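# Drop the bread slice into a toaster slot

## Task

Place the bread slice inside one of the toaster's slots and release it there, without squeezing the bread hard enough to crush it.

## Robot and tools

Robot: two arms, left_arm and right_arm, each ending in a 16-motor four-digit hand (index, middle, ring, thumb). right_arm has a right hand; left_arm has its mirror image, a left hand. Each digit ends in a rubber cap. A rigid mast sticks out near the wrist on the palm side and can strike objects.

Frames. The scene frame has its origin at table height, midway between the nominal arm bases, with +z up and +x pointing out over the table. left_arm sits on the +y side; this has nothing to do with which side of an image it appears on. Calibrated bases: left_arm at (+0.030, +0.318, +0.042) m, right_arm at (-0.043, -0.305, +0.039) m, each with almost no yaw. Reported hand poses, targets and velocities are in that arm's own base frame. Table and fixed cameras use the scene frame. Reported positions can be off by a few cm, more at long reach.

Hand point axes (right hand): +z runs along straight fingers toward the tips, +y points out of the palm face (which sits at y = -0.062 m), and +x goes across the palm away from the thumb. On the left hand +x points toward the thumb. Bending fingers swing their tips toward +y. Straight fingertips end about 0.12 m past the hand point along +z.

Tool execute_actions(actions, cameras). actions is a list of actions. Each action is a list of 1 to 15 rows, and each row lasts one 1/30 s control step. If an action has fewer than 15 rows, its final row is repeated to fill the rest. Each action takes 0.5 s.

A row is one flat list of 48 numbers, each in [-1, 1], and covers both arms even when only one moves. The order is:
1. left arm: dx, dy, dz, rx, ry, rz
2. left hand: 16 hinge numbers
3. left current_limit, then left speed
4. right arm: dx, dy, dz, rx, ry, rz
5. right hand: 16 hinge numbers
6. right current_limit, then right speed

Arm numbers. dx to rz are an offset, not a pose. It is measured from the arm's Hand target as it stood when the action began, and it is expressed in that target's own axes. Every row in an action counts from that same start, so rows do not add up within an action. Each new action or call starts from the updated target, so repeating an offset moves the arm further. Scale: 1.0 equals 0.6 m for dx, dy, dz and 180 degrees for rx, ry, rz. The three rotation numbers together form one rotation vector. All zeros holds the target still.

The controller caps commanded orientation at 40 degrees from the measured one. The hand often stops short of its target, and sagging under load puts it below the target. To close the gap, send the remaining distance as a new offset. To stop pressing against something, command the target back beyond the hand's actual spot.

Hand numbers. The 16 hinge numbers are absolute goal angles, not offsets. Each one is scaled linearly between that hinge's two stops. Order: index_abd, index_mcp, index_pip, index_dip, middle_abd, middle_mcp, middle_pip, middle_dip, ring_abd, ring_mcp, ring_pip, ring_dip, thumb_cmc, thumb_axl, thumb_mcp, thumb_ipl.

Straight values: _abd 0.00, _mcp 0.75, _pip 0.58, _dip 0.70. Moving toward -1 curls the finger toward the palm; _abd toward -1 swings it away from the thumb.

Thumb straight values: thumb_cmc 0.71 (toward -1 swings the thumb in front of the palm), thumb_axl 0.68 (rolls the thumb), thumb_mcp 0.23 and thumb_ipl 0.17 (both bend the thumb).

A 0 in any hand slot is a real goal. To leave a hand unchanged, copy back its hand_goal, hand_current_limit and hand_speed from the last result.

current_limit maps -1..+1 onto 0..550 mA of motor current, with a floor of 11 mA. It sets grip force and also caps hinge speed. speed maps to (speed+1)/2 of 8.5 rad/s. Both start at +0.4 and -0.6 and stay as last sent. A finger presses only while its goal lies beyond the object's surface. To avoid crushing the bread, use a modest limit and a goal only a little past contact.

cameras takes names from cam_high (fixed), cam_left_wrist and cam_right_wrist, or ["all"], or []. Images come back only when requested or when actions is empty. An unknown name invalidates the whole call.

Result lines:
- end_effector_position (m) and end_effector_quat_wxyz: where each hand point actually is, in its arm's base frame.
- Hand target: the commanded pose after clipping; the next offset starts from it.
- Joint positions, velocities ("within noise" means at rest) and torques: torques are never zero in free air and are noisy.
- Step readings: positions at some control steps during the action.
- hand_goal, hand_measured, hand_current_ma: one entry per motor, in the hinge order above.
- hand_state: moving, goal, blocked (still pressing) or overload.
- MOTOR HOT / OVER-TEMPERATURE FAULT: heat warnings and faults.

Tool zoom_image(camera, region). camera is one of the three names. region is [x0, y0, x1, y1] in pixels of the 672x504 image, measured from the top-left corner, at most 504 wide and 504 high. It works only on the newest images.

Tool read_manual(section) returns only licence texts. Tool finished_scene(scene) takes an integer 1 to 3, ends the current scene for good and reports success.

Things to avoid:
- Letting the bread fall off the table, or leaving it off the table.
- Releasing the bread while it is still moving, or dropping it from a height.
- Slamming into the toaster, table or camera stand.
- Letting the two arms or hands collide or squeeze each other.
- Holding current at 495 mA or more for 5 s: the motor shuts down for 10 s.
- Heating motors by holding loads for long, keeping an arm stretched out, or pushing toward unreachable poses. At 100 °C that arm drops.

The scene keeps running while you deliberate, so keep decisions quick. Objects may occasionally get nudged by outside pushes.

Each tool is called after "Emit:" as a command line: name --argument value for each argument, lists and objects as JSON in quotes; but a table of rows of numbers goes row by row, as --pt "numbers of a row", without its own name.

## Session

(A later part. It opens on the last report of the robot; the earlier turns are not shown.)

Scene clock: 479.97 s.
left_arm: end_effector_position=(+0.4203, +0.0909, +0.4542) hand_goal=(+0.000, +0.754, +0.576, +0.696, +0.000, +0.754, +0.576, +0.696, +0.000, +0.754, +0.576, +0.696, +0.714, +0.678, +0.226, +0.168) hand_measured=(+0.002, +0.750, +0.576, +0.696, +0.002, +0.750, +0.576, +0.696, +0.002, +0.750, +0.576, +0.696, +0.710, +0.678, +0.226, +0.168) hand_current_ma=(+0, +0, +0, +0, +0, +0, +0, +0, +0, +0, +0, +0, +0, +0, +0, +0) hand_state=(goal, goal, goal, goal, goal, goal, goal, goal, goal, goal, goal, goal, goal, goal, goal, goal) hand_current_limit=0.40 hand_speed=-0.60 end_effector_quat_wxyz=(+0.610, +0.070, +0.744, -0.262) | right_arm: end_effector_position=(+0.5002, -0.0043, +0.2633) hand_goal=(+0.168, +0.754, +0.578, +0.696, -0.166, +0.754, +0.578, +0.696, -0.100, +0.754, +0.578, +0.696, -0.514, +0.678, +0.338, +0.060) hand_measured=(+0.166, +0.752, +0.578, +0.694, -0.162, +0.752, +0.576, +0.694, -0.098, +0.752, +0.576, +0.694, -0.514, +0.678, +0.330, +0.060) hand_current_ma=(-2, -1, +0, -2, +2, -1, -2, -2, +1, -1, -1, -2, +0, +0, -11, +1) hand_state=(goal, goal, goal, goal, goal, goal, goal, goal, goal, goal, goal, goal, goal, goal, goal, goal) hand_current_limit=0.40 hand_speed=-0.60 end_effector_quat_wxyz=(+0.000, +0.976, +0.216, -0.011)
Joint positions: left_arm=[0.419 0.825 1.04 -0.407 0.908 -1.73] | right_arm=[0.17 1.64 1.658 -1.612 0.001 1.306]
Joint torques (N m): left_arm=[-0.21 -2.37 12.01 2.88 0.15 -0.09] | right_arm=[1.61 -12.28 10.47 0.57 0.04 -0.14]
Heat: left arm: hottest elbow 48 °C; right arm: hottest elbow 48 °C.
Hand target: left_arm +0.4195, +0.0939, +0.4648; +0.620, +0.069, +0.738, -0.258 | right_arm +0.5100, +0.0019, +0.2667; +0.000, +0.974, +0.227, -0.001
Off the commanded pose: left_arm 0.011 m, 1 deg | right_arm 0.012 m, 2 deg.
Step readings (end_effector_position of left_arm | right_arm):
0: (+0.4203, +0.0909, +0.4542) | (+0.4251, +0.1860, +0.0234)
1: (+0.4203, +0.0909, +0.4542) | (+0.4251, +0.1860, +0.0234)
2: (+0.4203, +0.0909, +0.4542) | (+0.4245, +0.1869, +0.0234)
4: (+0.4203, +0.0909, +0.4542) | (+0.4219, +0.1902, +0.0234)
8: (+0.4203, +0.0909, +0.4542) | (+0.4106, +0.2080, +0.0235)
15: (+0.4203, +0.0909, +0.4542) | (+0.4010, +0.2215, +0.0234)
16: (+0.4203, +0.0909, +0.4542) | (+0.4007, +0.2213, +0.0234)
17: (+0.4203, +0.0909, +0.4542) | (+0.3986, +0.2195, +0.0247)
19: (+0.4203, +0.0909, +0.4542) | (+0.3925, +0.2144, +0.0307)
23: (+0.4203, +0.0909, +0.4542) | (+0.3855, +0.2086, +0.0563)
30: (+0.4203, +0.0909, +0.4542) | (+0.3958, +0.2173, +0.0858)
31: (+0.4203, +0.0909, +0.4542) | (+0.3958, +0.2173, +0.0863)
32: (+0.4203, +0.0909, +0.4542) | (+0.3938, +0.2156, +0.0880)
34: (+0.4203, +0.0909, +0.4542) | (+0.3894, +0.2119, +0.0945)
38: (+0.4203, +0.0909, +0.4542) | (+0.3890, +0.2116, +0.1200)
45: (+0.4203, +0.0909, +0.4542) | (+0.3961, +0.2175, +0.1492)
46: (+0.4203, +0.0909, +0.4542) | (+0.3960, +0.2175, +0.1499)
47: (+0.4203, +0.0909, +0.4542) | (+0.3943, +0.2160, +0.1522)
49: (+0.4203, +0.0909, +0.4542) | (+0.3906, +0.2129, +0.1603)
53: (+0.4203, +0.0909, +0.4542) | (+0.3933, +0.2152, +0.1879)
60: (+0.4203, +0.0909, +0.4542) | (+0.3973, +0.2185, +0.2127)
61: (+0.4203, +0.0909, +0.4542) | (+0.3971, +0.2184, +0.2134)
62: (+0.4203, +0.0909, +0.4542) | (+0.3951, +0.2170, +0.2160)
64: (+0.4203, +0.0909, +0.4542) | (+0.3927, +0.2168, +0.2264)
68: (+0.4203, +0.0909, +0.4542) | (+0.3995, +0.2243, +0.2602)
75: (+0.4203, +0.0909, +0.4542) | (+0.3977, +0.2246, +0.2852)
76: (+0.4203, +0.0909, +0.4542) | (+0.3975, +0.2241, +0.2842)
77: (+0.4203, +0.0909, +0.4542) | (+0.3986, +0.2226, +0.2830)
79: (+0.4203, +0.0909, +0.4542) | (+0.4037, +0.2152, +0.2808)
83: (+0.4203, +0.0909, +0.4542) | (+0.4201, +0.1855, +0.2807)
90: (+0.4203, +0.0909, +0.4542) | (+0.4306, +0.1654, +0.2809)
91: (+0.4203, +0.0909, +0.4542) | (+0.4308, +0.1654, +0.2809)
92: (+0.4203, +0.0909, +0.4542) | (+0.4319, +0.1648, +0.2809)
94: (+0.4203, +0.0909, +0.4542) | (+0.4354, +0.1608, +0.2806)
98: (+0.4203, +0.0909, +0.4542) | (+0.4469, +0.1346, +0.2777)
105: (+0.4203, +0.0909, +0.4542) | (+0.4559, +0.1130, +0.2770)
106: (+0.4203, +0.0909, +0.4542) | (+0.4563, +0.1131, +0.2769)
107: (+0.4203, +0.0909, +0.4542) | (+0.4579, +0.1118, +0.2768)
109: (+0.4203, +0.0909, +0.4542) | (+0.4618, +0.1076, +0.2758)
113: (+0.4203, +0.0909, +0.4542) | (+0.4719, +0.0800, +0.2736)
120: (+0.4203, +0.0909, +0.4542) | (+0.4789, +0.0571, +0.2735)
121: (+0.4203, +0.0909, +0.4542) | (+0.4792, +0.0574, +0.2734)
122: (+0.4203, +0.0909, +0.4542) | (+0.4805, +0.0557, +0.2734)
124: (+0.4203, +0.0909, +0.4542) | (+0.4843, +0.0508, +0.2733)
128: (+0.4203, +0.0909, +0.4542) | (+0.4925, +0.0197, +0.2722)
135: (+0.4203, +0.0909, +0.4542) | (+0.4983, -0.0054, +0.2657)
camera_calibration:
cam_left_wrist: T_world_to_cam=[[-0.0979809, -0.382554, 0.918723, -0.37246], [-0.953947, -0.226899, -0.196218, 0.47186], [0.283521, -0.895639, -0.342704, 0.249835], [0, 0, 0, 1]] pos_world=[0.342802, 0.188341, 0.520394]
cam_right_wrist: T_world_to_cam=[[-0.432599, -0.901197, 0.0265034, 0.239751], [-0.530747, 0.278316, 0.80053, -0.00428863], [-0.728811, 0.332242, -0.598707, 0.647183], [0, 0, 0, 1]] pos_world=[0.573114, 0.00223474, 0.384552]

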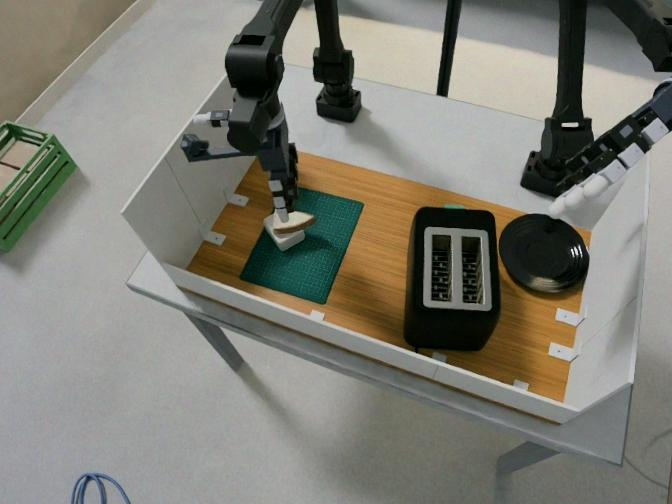

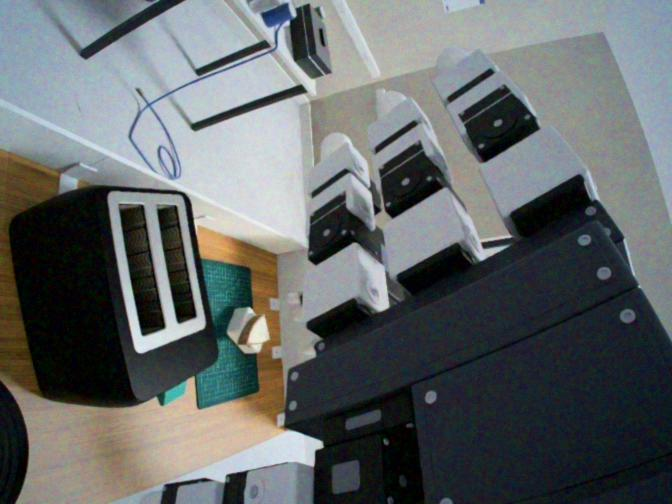

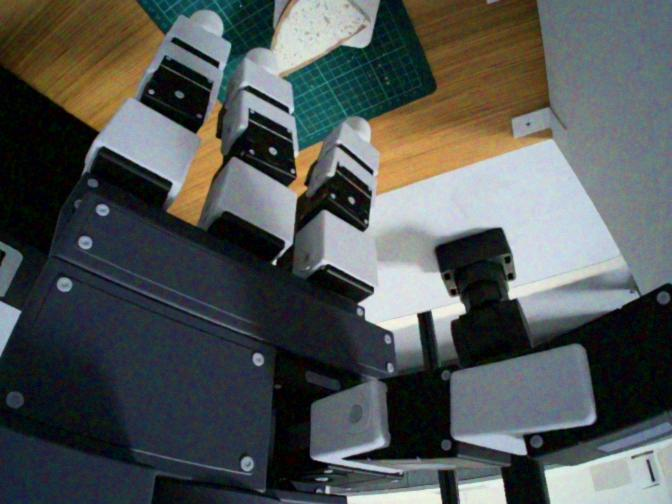

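Emit:
execute_actions --actions '[]'

Scene clock: 496.90 s.
left_arm: end_effector_position=(+0.4203, +0.0909, +0.4542) hand_goal=(+0.000, +0.754, +0.576, +0.696, +0.000, +0.754, +0.576, +0.696, +0.000, +0.754, +0.576, +0.696, +0.714, +0.678, +0.226, +0.168) hand_measured=(+0.002, +0.750, +0.576, +0.696, +0.002, +0.750, +0.576, +0.696, +0.002, +0.750, +0.576, +0.696, +0.710, +0.678, +0.226, +0.168) hand_current_ma=(+0, +0, +0, +0, +0, +0, +0, +0, +0, +0, +0, +0, +0, +0, +0, +0) hand_state=(goal, goal, goal, goal, goal, goal, goal, goal, goal, goal, goal, goal, goal, goal, goal, goal) hand_current_limit=0.40 hand_speed=-0.60 end_effector_quat_wxyz=(+0.610, +0.070, +0.744, -0.262) | right_arm: end_effector_position=(+0.5002, -0.0043, +0.2633) hand_goal=(+0.168, +0.754, +0.578, +0.696, -0.166, +0.754, +0.578, +0.696, -0.100, +0.754, +0.578, +0.696, -0.514, +0.678, +0.338, +0.060) hand_measured=(+0.166, +0.752, +0.578, +0.694, -0.162, +0.752, +0.576, +0.694, -0.098, +0.752, +0.576, +0.694, -0.514, +0.678, +0.330, +0.060) hand_current_ma=(-2, -1, +0, -2, +2, -1, -2, -2, +1, -1, -1, -2, +0, +0, -11, +1) hand_state=(goal, goal, goal, goal, goal, goal, goal, goal, goal, goal, goal, goal, goal, goal, goal, goal) hand_current_limit=0.40 hand_speed=-0.60 end_effector_quat_wxyz=(+0.000, +0.976, +0.216, -0.011)
Joint positions: left_arm=[0.419 0.825 1.04 -0.407 0.908 -1.73] | right_arm=[0.17 1.64 1.658 -1.612 0.001 1.305]
Joint velocities: within noise
Joint torques (N m): left_arm=[-0.15 -2.26 12.04 2.85 0.14 -0.09] | right_arm=[1.55 -12.4 10.48 0.58 0.05 -0.14]
Heat: left arm: hottest elbow 48 °C; right arm: hottest elbow 45 °C.
Hand target: left_arm +0.4195, +0.0939, +0.4648; +0.620, +0.069, +0.738, -0.258 | right_arm +0.5100, +0.0019, +0.2667; +0.000, +0.974, +0.226, -0.001
Off the commanded pose: left_arm 0.011 m, 1 deg | right_arm 0.012 m, 2 deg.
camera_calibration:
cam_left_wrist: T_world_to_cam=[[-0.0979809, -0.382554, 0.918723, -0.37246], [-0.953947, -0.226899, -0.196218, 0.47186], [0.283521, -0.895639, -0.342704, 0.249835], [0, 0, 0, 1]] pos_world=[0.342802, 0.188341, 0.520394]
cam_right_wrist: T_world_to_cam=[[-0.432253, -0.901362, 0.0265328, 0.239587], [-0.530861, 0.278141, 0.800515, -0.00408486], [-0.728934, 0.33194, -0.598725, 0.647273], [0, 0, 0, 1]] pos_world=[0.573213, 0.00223515, 0.384452]

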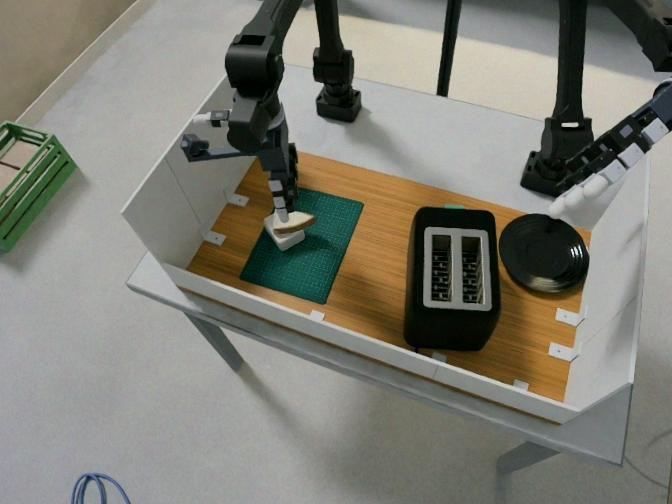

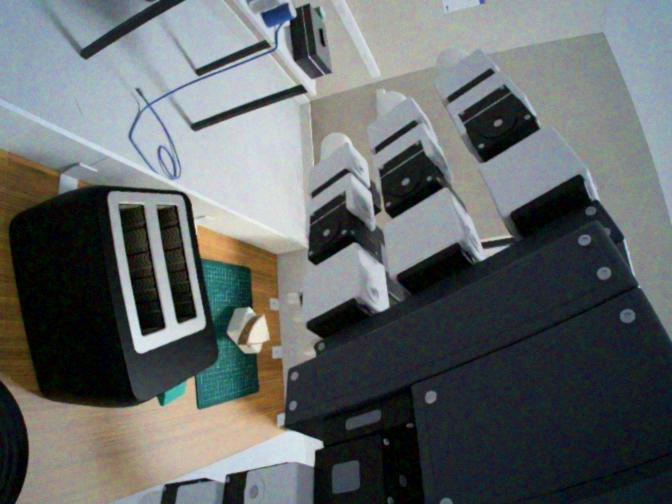

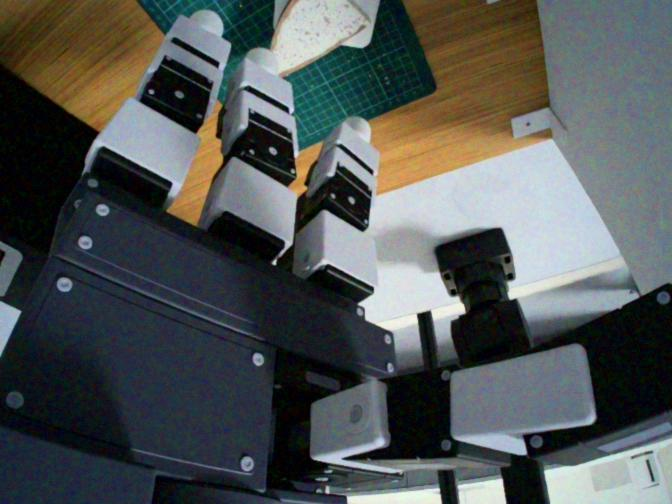

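Emit:
zoom_image --camera "cam_high" --region '[230, 140, 350, 260]'

Emit:
zoom_image --camera "cam_right_wrist" --region '[180, 0, 432, 190]'

Scaled by 4.200 from the camera's 672x504 image, which has a finer 960x720 frame.

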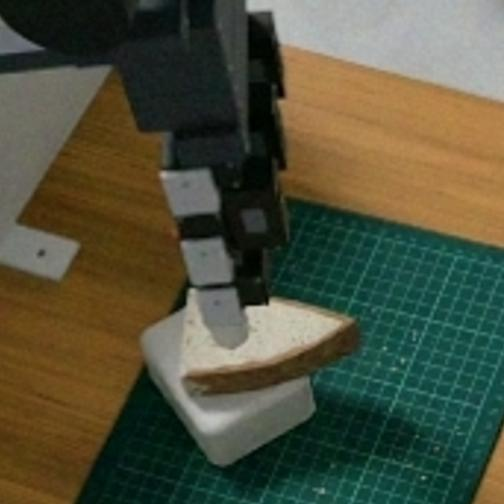

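Scaled by 2.000 from the camera's 672x504 image, which has a finer 960x720 frame.

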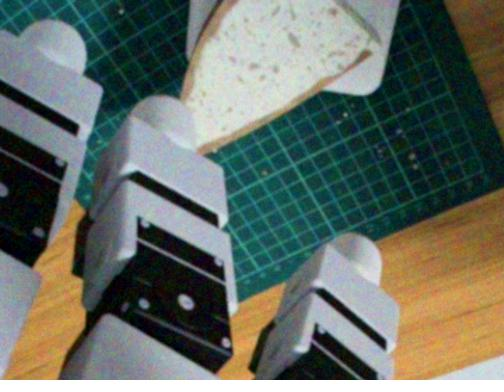

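Emit:
zoom_image --camera "cam_left_wrist" --region '[200, 240, 340, 380]'

Scaled by 3.600 from the camera's 672x504 image, which has a finer 960x720 frame.

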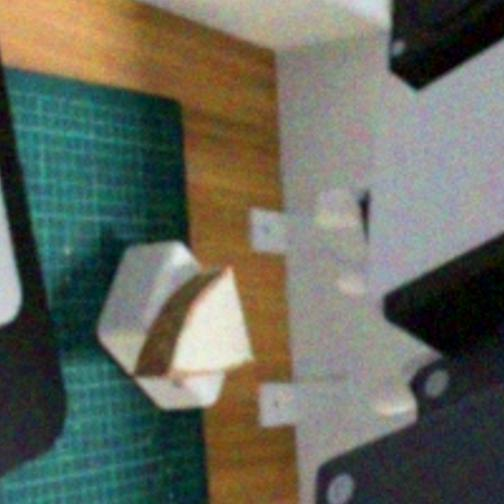

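Emit:
execute_actions --actions '[[[0,0,0,0,0,0,0,0.754,0.576,0.696,0,0.754,0.576,0.696,0,0.754,0.576,0.696,0.714,0.678,0.226,0.168,0.4,-0.6,-0.0008,-0.0097,0.06,0,0,0,0.167,0.754,0.577,0.696,-0.167,0.754,0.577,0.696,-0.1,0.754,0.577,0.696,-0.514,0.677,0.337,0.059,0.4,-0.6]],[[0,0,0,0,0,0,0,0.754,0.576,0.696,0,0.754,0.576,0.696,0,0.754,0.576,0.696,0.714,0.678,0.226,0.168,0.4,-0.6,0,0,0.06,0,0,0,0.167,0.754,0.577,0.696,-0.167,0.754,0.577,0.696,-0.1,0.754,0.577,0.696,-0.514,0.677,0.337,0.059,0.4,-0.6]]]' --cameras '["cam_high","cam_left_wrist","cam_right_wrist"]'

Emit:
zoom_image --camera "cam_high" --region '[230, 140, 350, 260]'

Emit:
zoom_image --camera "cam_left_wrist" --region '[200, 260, 340, 400]'

Scene clock: 525.33 s.
left_arm: end_effector_position=(+0.4203, +0.0909, +0.4542) hand_goal=(+0.000, +0.754, +0.576, +0.696, +0.000, +0.754, +0.576, +0.696, +0.000, +0.754, +0.576, +0.696, +0.714, +0.678, +0.226, +0.168) hand_measured=(+0.002, +0.750, +0.576, +0.696, +0.002, +0.750, +0.576, +0.696, +0.002, +0.750, +0.576, +0.696, +0.710, +0.678, +0.226, +0.168) hand_current_ma=(+0, +0, +0, +0, +0, +0, +0, +0, +0, +0, +0, +0, +0, +0, +0, +0) hand_state=(goal, goal, goal, goal, goal, goal, goal, goal, goal, goal, goal, goal, goal, goal, goal, goal) hand_current_limit=0.40 hand_speed=-0.60 end_effector_quat_wxyz=(+0.610, +0.070, +0.744, -0.262) | right_arm: end_effector_position=(+0.5061, +0.0008, +0.1995) hand_goal=(+0.168, +0.754, +0.578, +0.696, -0.166, +0.754, +0.578, +0.696, -0.100, +0.754, +0.578, +0.696, -0.514, +0.678, +0.338, +0.060) hand_measured=(+0.166, +0.752, +0.578, +0.694, -0.162, +0.752, +0.576, +0.694, -0.098, +0.752, +0.576, +0.694, -0.514, +0.678, +0.330, +0.060) hand_current_ma=(-2, -1, +0, -2, +2, -1, -2, -2, +1, -1, -1, -2, +0, +0, -11, +1) hand_state=(goal, goal, goal, goal, goal, goal, goal, goal, goal, goal, goal, goal, goal, goal, goal, goal) hand_current_limit=0.40 hand_speed=-0.60 end_effector_quat_wxyz=(+0.001, +0.976, +0.220, -0.001)
Joint positions: left_arm=[0.419 0.825 1.04 -0.407 0.908 -1.73] | right_arm=[0.178 1.653 1.507 -1.427 0.001 1.305]
Joint torques (N m): left_arm=[-0.09 -2.32 12.04 2.86 0.13 -0.09] | right_arm=[1.9 -12.57 7.98 0.75 0.04 -0.05]
Heat: left arm: hottest elbow 49 °C; right arm: hottest elbow 43 °C.
Hand target: left_arm +0.4195, +0.0939, +0.4648; +0.620, +0.069, +0.738, -0.258 | right_arm +0.5069, +0.0070, +0.1949; +0.000, +0.974, +0.227, -0.001
Off the commanded pose: left_arm 0.011 m, 1 deg | right_arm 0.008 m, 1 deg.
Step readings (end_effector_position of left_arm | right_arm):
0: (+0.4203, +0.0909, +0.4542) | (+0.5002, -0.0043, +0.2633)
1: (+0.4203, +0.0909, +0.4542) | (+0.5004, -0.0042, +0.2633)
2: (+0.4203, +0.0909, +0.4542) | (+0.5016, -0.0038, +0.2627)
4: (+0.4203, +0.0909, +0.4542) | (+0.5059, -0.0021, +0.2582)
8: (+0.4203, +0.0909, +0.4542) | (+0.5053, -0.0009, +0.2424)
15: (+0.4203, +0.0909, +0.4542) | (+0.5056, +0.0005, +0.2361)
16: (+0.4203, +0.0909, +0.4542) | (+0.5057, +0.0007, +0.2356)
17: (+0.4203, +0.0909, +0.4542) | (+0.5064, +0.0009, +0.2334)
19: (+0.4203, +0.0909, +0.4542) | (+0.5077, +0.0011, +0.2256)
23: (+0.4203, +0.0909, +0.4542) | (+0.5039, +0.0004, +0.2067)
30: (+0.4203, +0.0909, +0.4542) | (+0.5058, +0.0007, +0.1995)
camera_calibration:
cam_left_wrist: T_world_to_cam=[[-0.0979809, -0.382554, 0.918723, -0.37246], [-0.953947, -0.226899, -0.196218, 0.47186], [0.283521, -0.895639, -0.342704, 0.249835], [0, 0, 0, 1]] pos_world=[0.342802, 0.188341, 0.520394]
cam_right_wrist: T_world_to_cam=[[-0.425433, -0.904872, 0.0146087, 0.247282], [-0.549191, 0.27097, 0.790547, 0.0598859], [-0.719302, 0.328302, -0.612227, 0.60947], [0, 0, 0, 1]] pos_world=[0.576484, 0.00744077, 0.322179]

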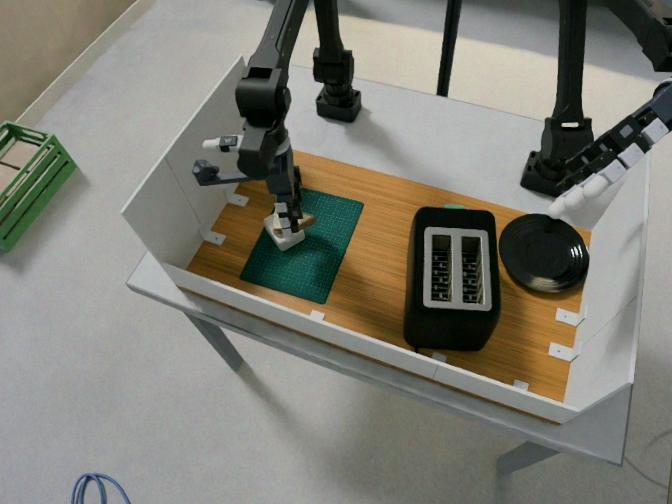

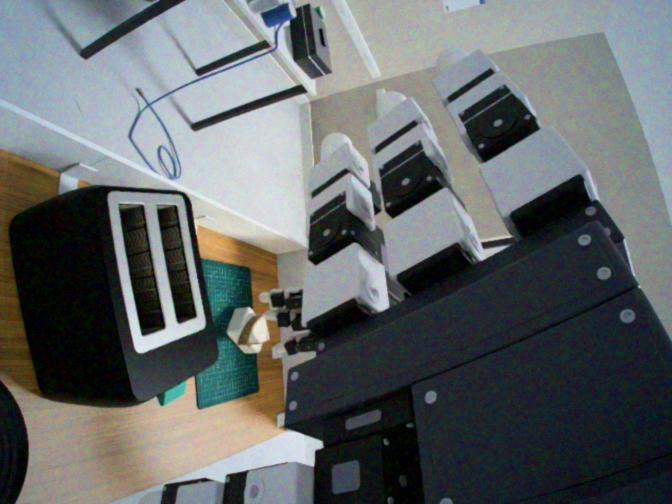

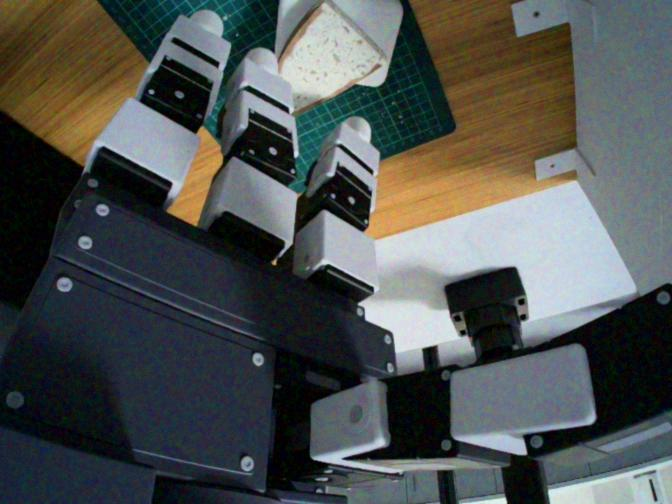

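Scaled by 4.200 from the camera's 672x504 image, which has a finer 960x720 frame.

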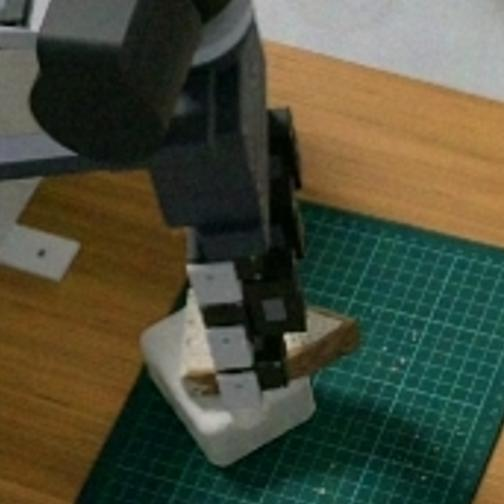

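Scaled by 3.600 from the camera's 672x504 image, which has a finer 960x720 frame.

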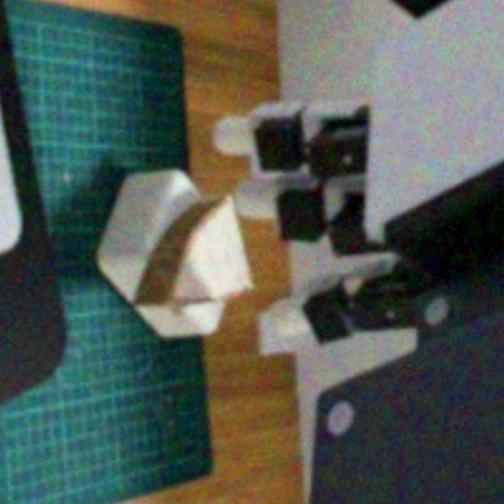

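Emit:
execute_actions --actions '[[[0,0,0,0,0,0,0,0.754,0.576,0.696,0,0.754,0.576,0.696,0,0.754,0.576,0.696,0.714,0.678,0.226,0.168,0.4,-0.6,-0.014,0,0.0,0,0,0,0.167,0.754,0.577,0.696,-0.167,0.754,0.577,0.696,-0.1,0.754,0.577,0.696,-0.514,0.677,0.337,0.059,0.4,-0.6]],[[0,0,0,0,0,0,0,0.754,0.576,0.696,0,0.754,0.576,0.696,0,0.754,0.576,0.696,0.714,0.678,0.226,0.168,0.4,-0.6,0,0,0.04,0,0,0,0.167,0.754,0.577,0.696,-0.167,0.754,0.577,0.696,-0.1,0.754,0.577,0.696,-0.514,0.677,0.337,0.059,0.4,-0.6]]]' --cameras '["cam_high","cam_left_wrist","cam_right_wrist"]'

Emit:
zoom_image --camera "cam_high" --region '[230, 140, 350, 260]'

Emit:
zoom_image --camera "cam_left_wrist" --region '[200, 260, 340, 400]'

Emit:
zoom_image --camera "cam_right_wrist" --region '[180, 0, 432, 190]'

Scene clock: 545.00 s.
left_arm: end_effector_position=(+0.4203, +0.0909, +0.4542) hand_goal=(+0.000, +0.754, +0.576, +0.696, +0.000, +0.754, +0.576, +0.696, +0.000, +0.754, +0.576, +0.696, +0.714, +0.678, +0.226, +0.168) hand_measured=(+0.002, +0.750, +0.576, +0.696, +0.002, +0.750, +0.576, +0.696, +0.002, +0.750, +0.576, +0.696, +0.710, +0.678, +0.226, +0.168) hand_current_ma=(+0, +0, +0, +0, +0, +0, +0, +0, +0, +0, +0, +0, +0, +0, +0, +0) hand_state=(goal, goal, goal, goal, goal, goal, goal, goal, goal, goal, goal, goal, goal, goal, goal, goal) hand_current_limit=0.40 hand_speed=-0.60 end_effector_quat_wxyz=(+0.610, +0.070, +0.744, -0.262) | right_arm: end_effector_position=(+0.4992, -0.0004, +0.1733) hand_goal=(+0.168, +0.754, +0.578, +0.696, -0.166, +0.754, +0.578, +0.696, -0.100, +0.754, +0.578, +0.696, -0.514, +0.678, +0.338, +0.060) hand_measured=(+0.166, +0.752, +0.578, +0.694, -0.162, +0.752, +0.576, +0.694, -0.098, +0.752, +0.576, +0.694, -0.514, +0.678, +0.330, +0.060) hand_current_ma=(-2, -1, +0, -2, +2, -1, -2, -2, +1, -1, -1, -2, +0, +0, -11, +1) hand_state=(goal, goal, goal, goal, goal, goal, goal, goal, goal, goal, goal, goal, goal, goal, goal, goal) hand_current_limit=0.40 hand_speed=-0.60 end_effector_quat_wxyz=(+0.001, +0.976, +0.220, -0.003)
Joint positions: left_arm=[0.419 0.825 1.04 -0.407 0.908 -1.73] | right_arm=[0.178 1.65 1.433 -1.36 0.001 1.305]
Joint torques (N m): left_arm=[-0.21 -2.32 12.07 2.91 0.14 -0.08] | right_arm=[1.44 -13.22 7.75 0.69 0.04 -0.09]
Heat: left arm: hottest elbow 49 °C; right arm: hottest elbow 42 °C.
Hand target: left_arm +0.4195, +0.0939, +0.4648; +0.620, +0.069, +0.738, -0.258 | right_arm +0.4992, +0.0033, +0.1708; +0.000, +0.974, +0.227, -0.001
Off the commanded pose: left_arm 0.011 m, 1 deg | right_arm 0.004 m, 1 deg.
Step readings (end_effector_position of left_arm | right_arm):
0: (+0.4203, +0.0909, +0.4542) | (+0.5061, +0.0008, +0.1995)
1: (+0.4203, +0.0909, +0.4542) | (+0.5061, +0.0008, +0.1995)
2: (+0.4203, +0.0909, +0.4542) | (+0.5059, +0.0008, +0.1991)
4: (+0.4203, +0.0909, +0.4542) | (+0.5050, +0.0006, +0.1972)
8: (+0.4203, +0.0909, +0.4542) | (+0.5011, -0.0001, +0.1921)
15: (+0.4203, +0.0909, +0.4542) | (+0.5001, -0.0003, +0.1908)
16: (+0.4203, +0.0909, +0.4542) | (+0.5000, -0.0003, +0.1905)
17: (+0.4203, +0.0909, +0.4542) | (+0.5004, -0.0002, +0.1896)
19: (+0.4203, +0.0909, +0.4542) | (+0.5012, -0.0001, +0.1853)
23: (+0.4203, +0.0909, +0.4542) | (+0.4984, -0.0006, +0.1756)
30: (+0.4203, +0.0909, +0.4542) | (+0.4990, -0.0005, +0.1733)
camera_calibration:
cam_left_wrist: T_world_to_cam=[[-0.0979809, -0.382554, 0.918723, -0.37246], [-0.953947, -0.226899, -0.196218, 0.47186], [0.283521, -0.895639, -0.342704, 0.249835], [0, 0, 0, 1]] pos_world=[0.342802, 0.188341, 0.520394]
cam_right_wrist: T_world_to_cam=[[-0.42545, -0.904826, 0.0168254, 0.243347], [-0.546187, 0.271553, 0.792426, 0.0753274], [-0.721577, 0.327948, -0.609736, 0.589698], [0, 0, 0, 1]] pos_world=[0.570187, 0.00634115, 0.295774]

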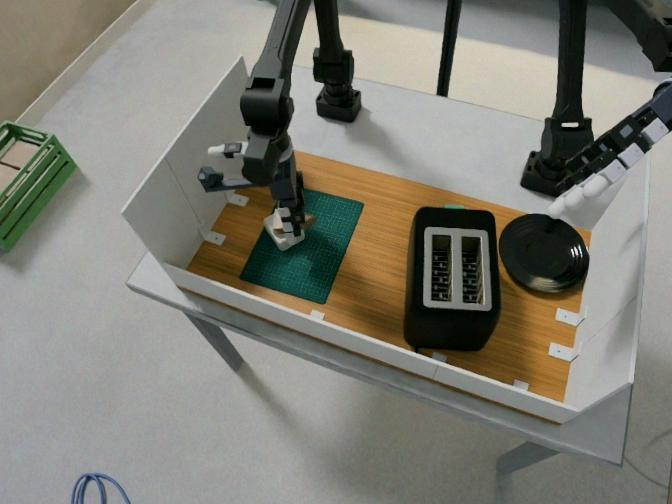

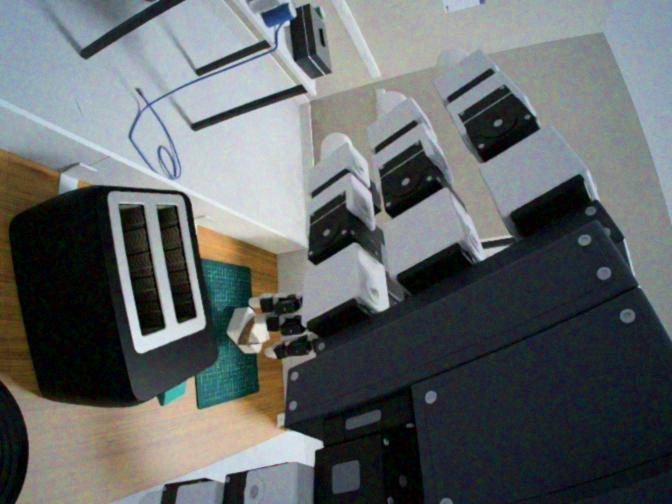

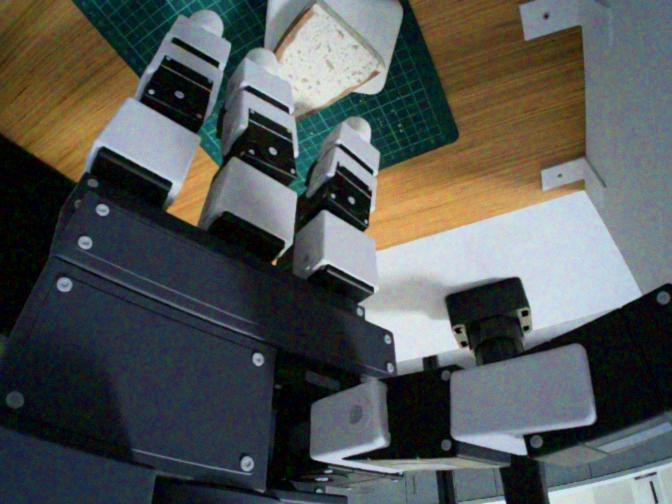

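Scaled by 4.200 from the camera's 672x504 image, which has a finer 960x720 frame.

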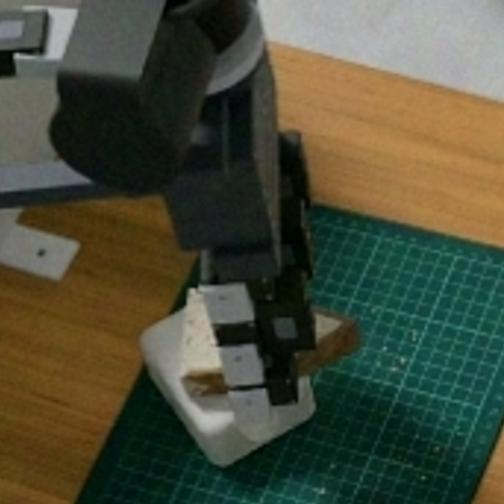

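Scaled by 3.600 from the camera's 672x504 image, which has a finer 960x720 frame.

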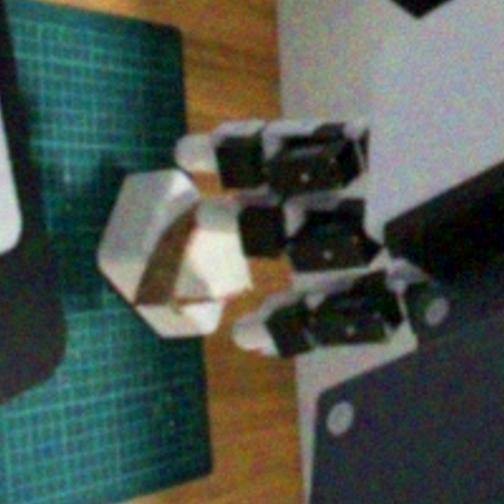

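Scaled by 2.000 from the camera's 672x504 image, which has a finer 960x720 frame.

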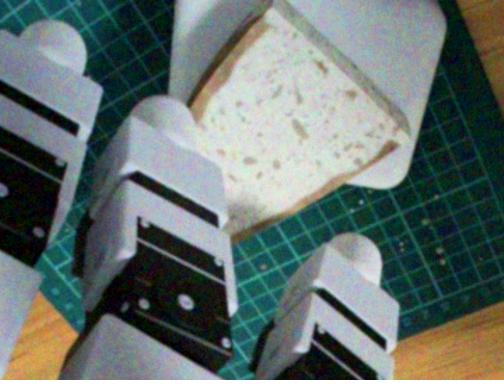

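Emit:
execute_actions --actions '[[[0,0,0,0,0,0,0,0.754,0.576,0.696,0,0.754,0.576,0.696,0,0.754,0.576,0.696,0.714,0.678,0.226,0.168,0.4,-0.6,0.003,0,0.036,0,0,0,0.167,0.754,0.577,0.696,-0.167,0.754,0.577,0.696,-0.1,0.754,0.577,0.696,-0.514,0.677,0.337,0.059,0.4,-0.6]]]' --cameras '["cam_high","cam_left_wrist","cam_right_wrist"]'

Emit:
zoom_image --camera "cam_high" --region '[230, 160, 350, 280]'

Emit:
zoom_image --camera "cam_left_wrist" --region '[200, 260, 340, 400]'

Emit:
zoom_image --camera "cam_right_wrist" --region '[180, 0, 432, 190]'

Scene clock: 554.90 s.
left_arm: end_effector_position=(+0.4203, +0.0909, +0.4542) hand_goal=(+0.000, +0.754, +0.576, +0.696, +0.000, +0.754, +0.576, +0.696, +0.000, +0.754, +0.576, +0.696, +0.714, +0.678, +0.226, +0.168) hand_measured=(+0.002, +0.750, +0.576, +0.696, +0.002, +0.750, +0.576, +0.696, +0.002, +0.750, +0.576, +0.696, +0.710, +0.678, +0.226, +0.168) hand_current_ma=(+0, +0, +0, +0, +0, +0, +0, +0, +0, +0, +0, +0, +0, +0, +0, +0) hand_state=(goal, goal, goal, goal, goal, goal, goal, goal, goal, goal, goal, goal, goal, goal, goal, goal) hand_current_limit=0.40 hand_speed=-0.60 end_effector_quat_wxyz=(+0.610, +0.070, +0.744, -0.262) | right_arm: end_effector_position=(+0.5007, -0.0002, +0.1579) hand_goal=(+0.168, +0.754, +0.578, +0.696, -0.166, +0.754, +0.578, +0.696, -0.100, +0.754, +0.578, +0.696, -0.514, +0.678, +0.338, +0.060) hand_measured=(+0.166, +0.752, +0.578, +0.694, -0.164, +0.752, +0.576, +0.694, -0.098, +0.752, +0.576, +0.694, -0.514, +0.678, +0.330, +0.060) hand_current_ma=(-2, -1, +0, -2, +1, -1, -2, -2, +1, -1, -1, -2, +0, +0, -11, +1) hand_state=(goal, goal, goal, goal, goal, goal, goal, goal, goal, goal, goal, goal, goal, goal, goal, goal) hand_current_limit=0.40 hand_speed=-0.60 end_effector_quat_wxyz=(+0.001, +0.976, +0.220, +0.004)
Joint positions: left_arm=[0.419 0.825 1.04 -0.407 0.908 -1.73] | right_arm=[0.178 1.654 1.398 -1.307 0.001 1.305]
Joint torques (N m): left_arm=[-0.09 -2.26 12.04 2.86 0.13 -0.07] | right_arm=[1.49 -12.04 7.64 0.75 0.03 -0.08]
Heat: left arm: hottest elbow 49 °C; right arm: hottest elbow 41 °C.
Hand target: left_arm +0.4195, +0.0939, +0.4648; +0.620, +0.069, +0.738, -0.258 | right_arm +0.5008, +0.0040, +0.1492; +0.000, +0.974, +0.227, -0.001
Off the commanded pose: left_arm 0.011 m, 1 deg | right_arm 0.010 m, 1 deg.
Step readings (end_effector_position of left_arm | right_arm):
0: (+0.4203, +0.0909, +0.4542) | (+0.4992, -0.0004, +0.1733)
1: (+0.4203, +0.0909, +0.4542) | (+0.4993, -0.0004, +0.1733)
2: (+0.4203, +0.0909, +0.4542) | (+0.4997, -0.0004, +0.1723)
4: (+0.4203, +0.0909, +0.4542) | (+0.5010, -0.0001, +0.1689)
8: (+0.4203, +0.0909, +0.4542) | (+0.4997, -0.0004, +0.1611)
15: (+0.4203, +0.0909, +0.4542) | (+0.5006, -0.0002, +0.1579)
camera_calibration:
cam_left_wrist: T_world_to_cam=[[-0.0979809, -0.382554, 0.918723, -0.37246], [-0.953947, -0.226899, -0.196218, 0.47186], [0.283521, -0.895639, -0.342704, 0.249835], [0, 0, 0, 1]] pos_world=[0.342802, 0.188341, 0.520394]
cam_right_wrist: T_world_to_cam=[[-0.425598, -0.904865, 0.00927748, 0.245661], [-0.556299, 0.269711, 0.785995, 0.0943574], [-0.713721, 0.329357, -0.618164, 0.578705], [0, 0, 0, 1]] pos_world=[0.570078, 0.00623959, 0.281291]

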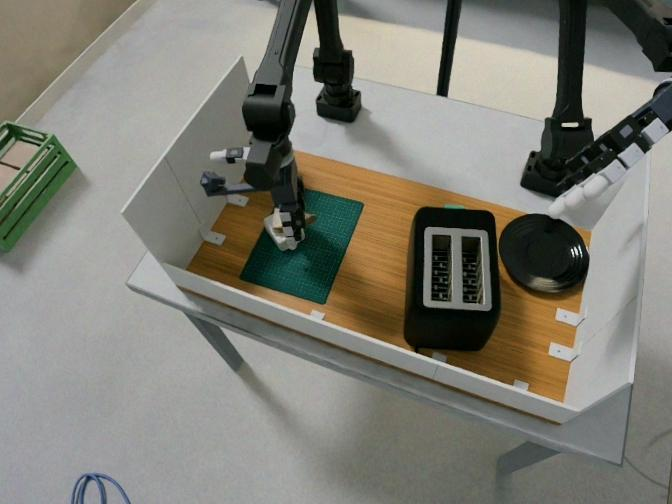

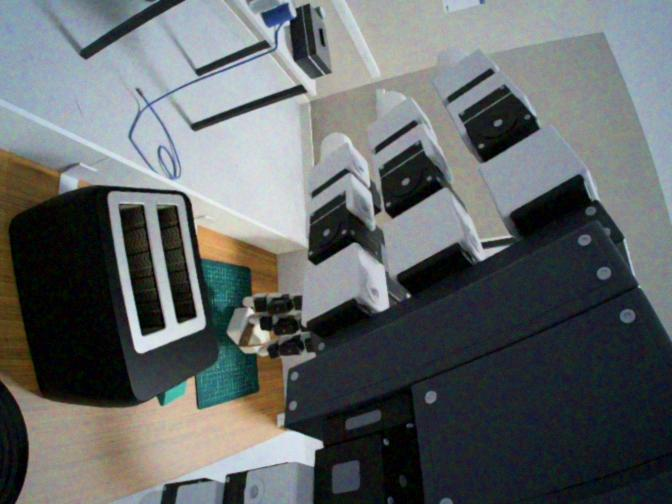

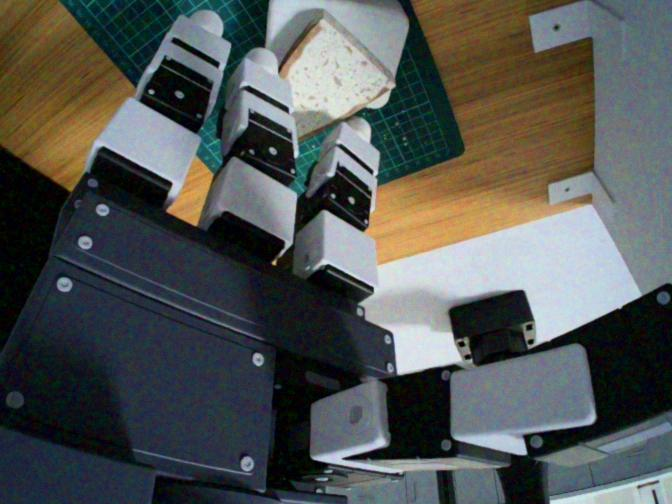

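Scaled by 4.200 from the camera's 672x504 image, which has a finer 960x720 frame.

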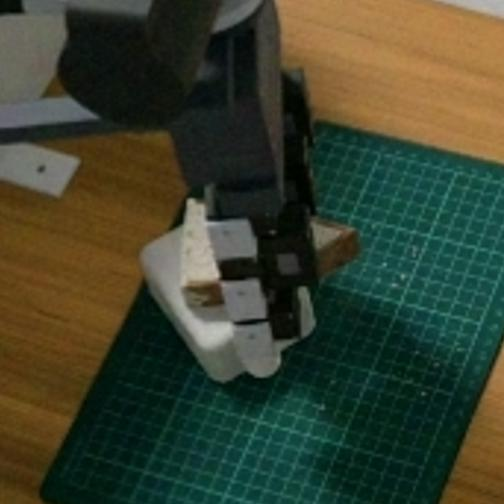

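Scaled by 3.600 from the camera's 672x504 image, which has a finer 960x720 frame.

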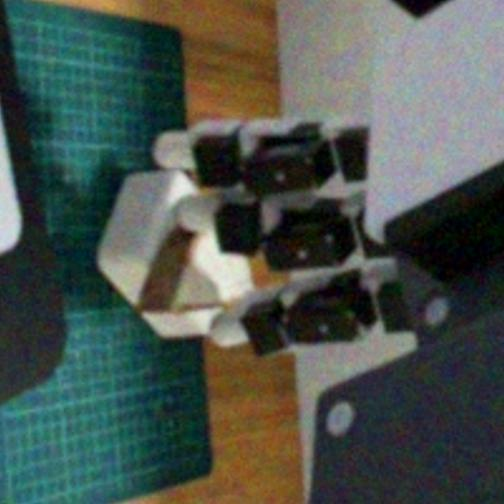

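Scaled by 2.000 from the camera's 672x504 image, which has a finer 960x720 frame.

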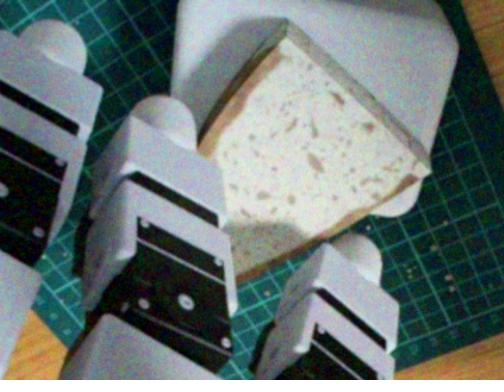

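Emit:
execute_actions --actions '[[[0,0,0,0,0,0,0,0.754,0.576,0.696,0,0.754,0.576,0.696,0,0.754,0.576,0.696,0.714,0.678,0.226,0.168,0.4,-0.6,0.0,0,0.015,0,0,0,0.167,0.754,0.577,0.696,-0.167,0.754,0.577,0.696,-0.1,0.754,0.577,0.696,-0.514,0.677,0.337,0.059,0.4,-0.6]]]' --cameras '["cam_high","cam_left_wrist","cam_right_wrist"]'

Emit:
zoom_image --camera "cam_left_wrist" --region '[200, 260, 340, 400]'

Emit:
zoom_image --camera "cam_right_wrist" --region '[180, 0, 432, 190]'

Scene clock: 558.27 s.
left_arm: end_effector_position=(+0.4203, +0.0909, +0.4542) hand_goal=(+0.000, +0.754, +0.576, +0.696, +0.000, +0.754, +0.576, +0.696, +0.000, +0.754, +0.576, +0.696, +0.714, +0.678, +0.226, +0.168) hand_measured=(+0.002, +0.750, +0.576, +0.696, +0.002, +0.750, +0.576, +0.696, +0.002, +0.750, +0.576, +0.696, +0.710, +0.678, +0.226, +0.168) hand_current_ma=(+0, +0, +0, +0, +0, +0, +0, +0, +0, +0, +0, +0, +0, +0, +0, +0) hand_state=(goal, goal, goal, goal, goal, goal, goal, goal, goal, goal, goal, goal, goal, goal, goal, goal) hand_current_limit=0.40 hand_speed=-0.60 end_effector_quat_wxyz=(+0.610, +0.070, +0.744, -0.262) | right_arm: end_effector_position=(+0.5010, -0.0001, +0.1495) hand_goal=(+0.168, +0.754, +0.578, +0.696, -0.166, +0.754, +0.578, +0.696, -0.100, +0.754, +0.578, +0.696, -0.514, +0.678, +0.338, +0.060) hand_measured=(+0.166, +0.752, +0.578, +0.694, -0.164, +0.752, +0.576, +0.694, -0.098, +0.752, +0.576, +0.694, -0.514, +0.678, +0.330, +0.060) hand_current_ma=(-2, -1, +0, -2, +1, -1, -2, -2, +1, -1, -1, -2, +0, +0, -11, +1) hand_state=(goal, goal, goal, goal, goal, goal, goal, goal, goal, goal, goal, goal, goal, goal, goal, goal) hand_current_limit=0.40 hand_speed=-0.60 end_effector_quat_wxyz=(+0.001, +0.976, +0.220, +0.004)
Joint positions: left_arm=[0.419 0.825 1.04 -0.407 0.908 -1.73] | right_arm=[0.178 1.66 1.383 -1.285 0.001 1.305]
Joint torques (N m): left_arm=[-0.15 -2.2 12.05 2.86 0.13 -0.07] | right_arm=[1.49 -12.04 7.61 0.75 0.04 -0.08]
Heat: left arm: hottest elbow 49 °C; right arm: hottest elbow 41 °C.
Hand target: left_arm +0.4195, +0.0939, +0.4648; +0.620, +0.069, +0.738, -0.258 | right_arm +0.5009, +0.0041, +0.1403; +0.000, +0.974, +0.227, -0.001
Off the commanded pose: left_arm 0.011 m, 1 deg | right_arm 0.010 m, 1 deg.
Step readings (end_effector_position of left_arm | right_arm):
0: (+0.4203, +0.0909, +0.4542) | (+0.5008, -0.0002, +0.1579)
1: (+0.4203, +0.0909, +0.4542) | (+0.5008, -0.0002, +0.1579)
2: (+0.4203, +0.0909, +0.4542) | (+0.5009, -0.0001, +0.1575)
4: (+0.4203, +0.0909, +0.4542) | (+0.5016, +0.0000, +0.1561)
8: (+0.4203, +0.0909, +0.4542) | (+0.5006, -0.0002, +0.1520)
15: (+0.4203, +0.0909, +0.4542) | (+0.5009, -0.0001, +0.1495)
camera_calibration:
cam_left_wrist: T_world_to_cam=[[-0.0979809, -0.382554, 0.918723, -0.37246], [-0.953947, -0.226899, -0.196218, 0.47186], [0.283521, -0.895639, -0.342704, 0.249835], [0, 0, 0, 1]] pos_world=[0.342802, 0.188341, 0.520394]
cam_right_wrist: T_world_to_cam=[[-0.425545, -0.904897, 0.00847729, 0.246058], [-0.55743, 0.269499, 0.785266, 0.101753], [-0.71287, 0.329441, -0.6191, 0.573383], [0, 0, 0, 1]] pos_world=[0.570177, 0.0063395, 0.272993]

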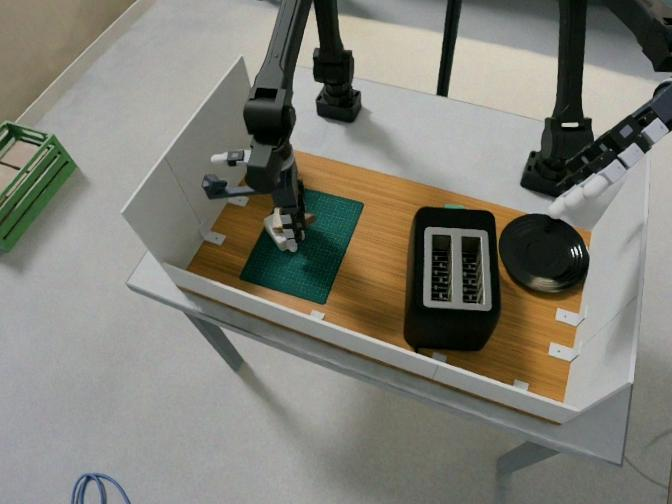

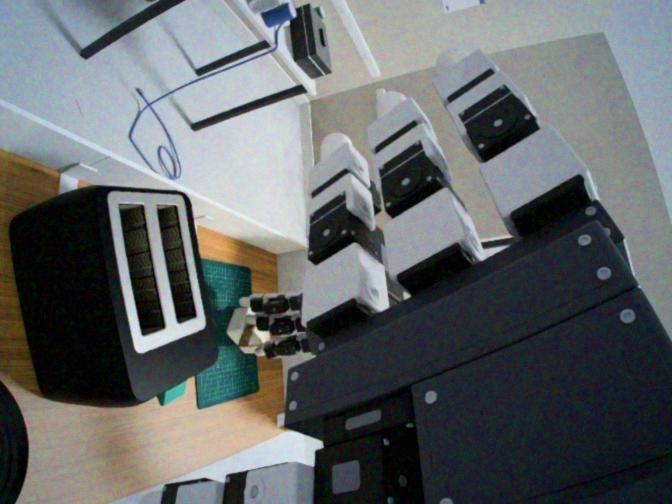

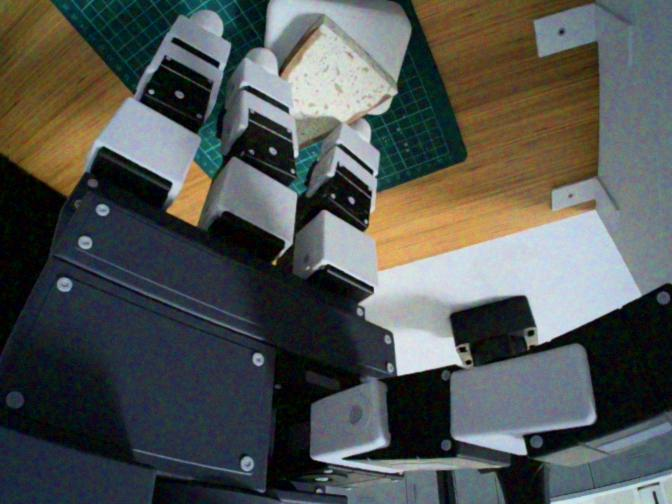

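Scaled by 3.600 from the camera's 672x504 image, which has a finer 960x720 frame.

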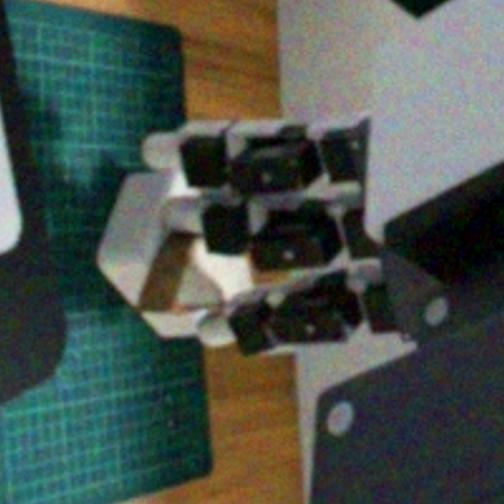

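Scaled by 2.000 from the camera's 672x504 image, which has a finer 960x720 frame.

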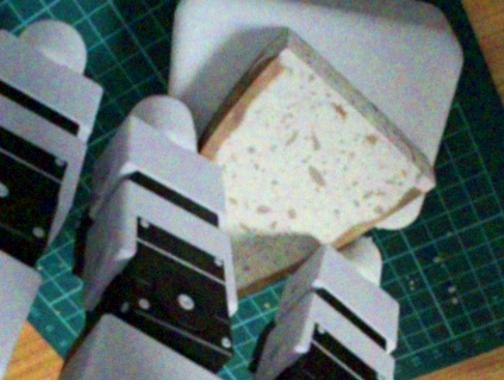

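Emit:
execute_actions --actions '[[[0,0,0,0,0,0,0,0.754,0.576,0.696,0,0.754,0.576,0.696,0,0.754,0.576,0.696,0.714,0.678,0.226,0.168,0.4,-0.6,0.0,0,0,0,0,0,0.11,0.754,0.577,0.696,-0.11,0.754,0.577,0.696,-0.1,0.754,0.577,0.696,-0.514,0.677,0.337,0.059,0,-0.85]],[[0,0,0,0,0,0,0,0.754,0.576,0.696,0,0.754,0.576,0.696,0,0.754,0.576,0.696,0.714,0.678,0.226,0.168,0.4,-0.6,0.0,0,0,0,0,0,0.07,0.754,0.577,0.696,-0.07,0.754,0.577,0.696,-0.1,0.754,0.577,0.696,-0.514,0.677,0.337,0.059,-0.2,-0.9]]]' --cameras '["cam_right_wrist"]'

Emit:
zoom_image --camera "cam_right_wrist" --region '[180, 0, 432, 190]'

Scene clock: 563.53 s.
left_arm: end_effector_position=(+0.4203, +0.0909, +0.4542) hand_goal=(+0.000, +0.754, +0.576, +0.696, +0.000, +0.754, +0.576, +0.696, +0.000, +0.754, +0.576, +0.696, +0.714, +0.678, +0.226, +0.168) hand_measured=(+0.002, +0.750, +0.576, +0.696, +0.002, +0.750, +0.576, +0.696, +0.002, +0.750, +0.576, +0.696, +0.710, +0.678, +0.226, +0.168) hand_current_ma=(+0, +0, +0, +0, +0, +0, +0, +0, +0, +0, +0, +0, +0, +0, +0, +0) hand_state=(goal, goal, goal, goal, goal, goal, goal, goal, goal, goal, goal, goal, goal, goal, goal, goal) hand_current_limit=0.40 hand_speed=-0.60 end_effector_quat_wxyz=(+0.610, +0.070, +0.744, -0.262) | right_arm: end_effector_position=(+0.5010, -0.0001, +0.1495) hand_goal=(+0.070, +0.754, +0.578, +0.696, -0.070, +0.754, +0.578, +0.696, -0.100, +0.754, +0.578, +0.696, -0.514, +0.678, +0.338, +0.060) hand_measured=(+0.130, +0.752, +0.578, +0.694, -0.134, +0.752, +0.576, +0.694, -0.098, +0.752, +0.576, +0.694, -0.514, +0.678, +0.330, +0.060) hand_current_ma=(+123, -1, +0, -2, -134, -1, -2, -2, +1, -1, -1, -2, +0, +0, -11, +1) hand_state=(blocked, goal, goal, goal, blocked, goal, goal, goal, goal, goal, goal, goal, goal, goal, goal, goal) hand_current_limit=-0.20 hand_speed=-0.90 end_effector_quat_wxyz=(+0.001, +0.976, +0.220, +0.004)
Joint positions: left_arm=[0.419 0.825 1.04 -0.407 0.908 -1.73] | right_arm=[0.178 1.66 1.383 -1.285 0.001 1.305]
Joint torques (N m): left_arm=[-0.21 -2.37 12.03 2.86 0.13 -0.08] | right_arm=[1.49 -12.04 7.57 0.76 0.02 -0.09]
Heat: left arm: hottest elbow 49 °C; right arm: hottest elbow 41 °C.
Hand target: left_arm +0.4195, +0.0939, +0.4648; +0.620, +0.069, +0.738, -0.258 | right_arm +0.5008, +0.0041, +0.1403; +0.000, +0.974, +0.227, -0.001
Off the commanded pose: left_arm 0.011 m, 1 deg | right_arm 0.010 m, 1 deg.
Step readings (end_effector_position of left_arm | right_arm):
0: (+0.4203, +0.0909, +0.4542) | (+0.5010, -0.0001, +0.1495)
1: (+0.4203, +0.0909, +0.4542) | (+0.5010, -0.0001, +0.1495)
2: (+0.4203, +0.0909, +0.4542) | (+0.5010, -0.0001, +0.1495)
4: (+0.4203, +0.0909, +0.4542) | (+0.5010, -0.0001, +0.1495)
8: (+0.4203, +0.0909, +0.4542) | (+0.5010, -0.0001, +0.1495)
15: (+0.4203, +0.0909, +0.4542) | (+0.5010, -0.0001, +0.1495)
16: (+0.4203, +0.0909, +0.4542) | (+0.5010, -0.0001, +0.1495)
17: (+0.4203, +0.0909, +0.4542) | (+0.5010, -0.0001, +0.1495)
19: (+0.4203, +0.0909, +0.4542) | (+0.5010, -0.0001, +0.1495)
23: (+0.4203, +0.0909, +0.4542) | (+0.5010, -0.0001, +0.1495)
30: (+0.4203, +0.0909, +0.4542) | (+0.5010, -0.0001, +0.1495)
camera_calibration:
cam_right_wrist: T_world_to_cam=[[-0.425545, -0.904897, 0.00847729, 0.246058], [-0.55743, 0.269499, 0.785266, 0.101753], [-0.71287, 0.329441, -0.6191, 0.573383], [0, 0, 0, 1]] pos_world=[0.570177, 0.0063395, 0.272993]
Images, in order (width x height): cam_right_wrist 672x504.

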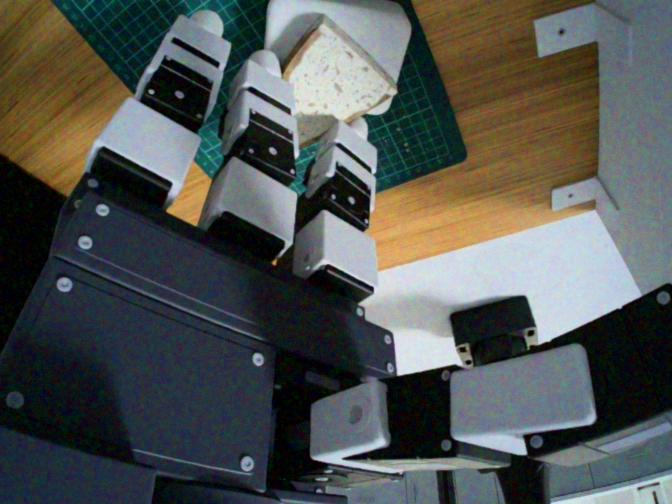

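Scaled by 2.000 from the camera's 672x504 image, which has a finer 960x720 frame.

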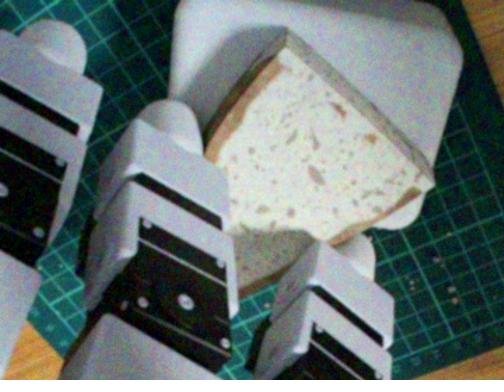

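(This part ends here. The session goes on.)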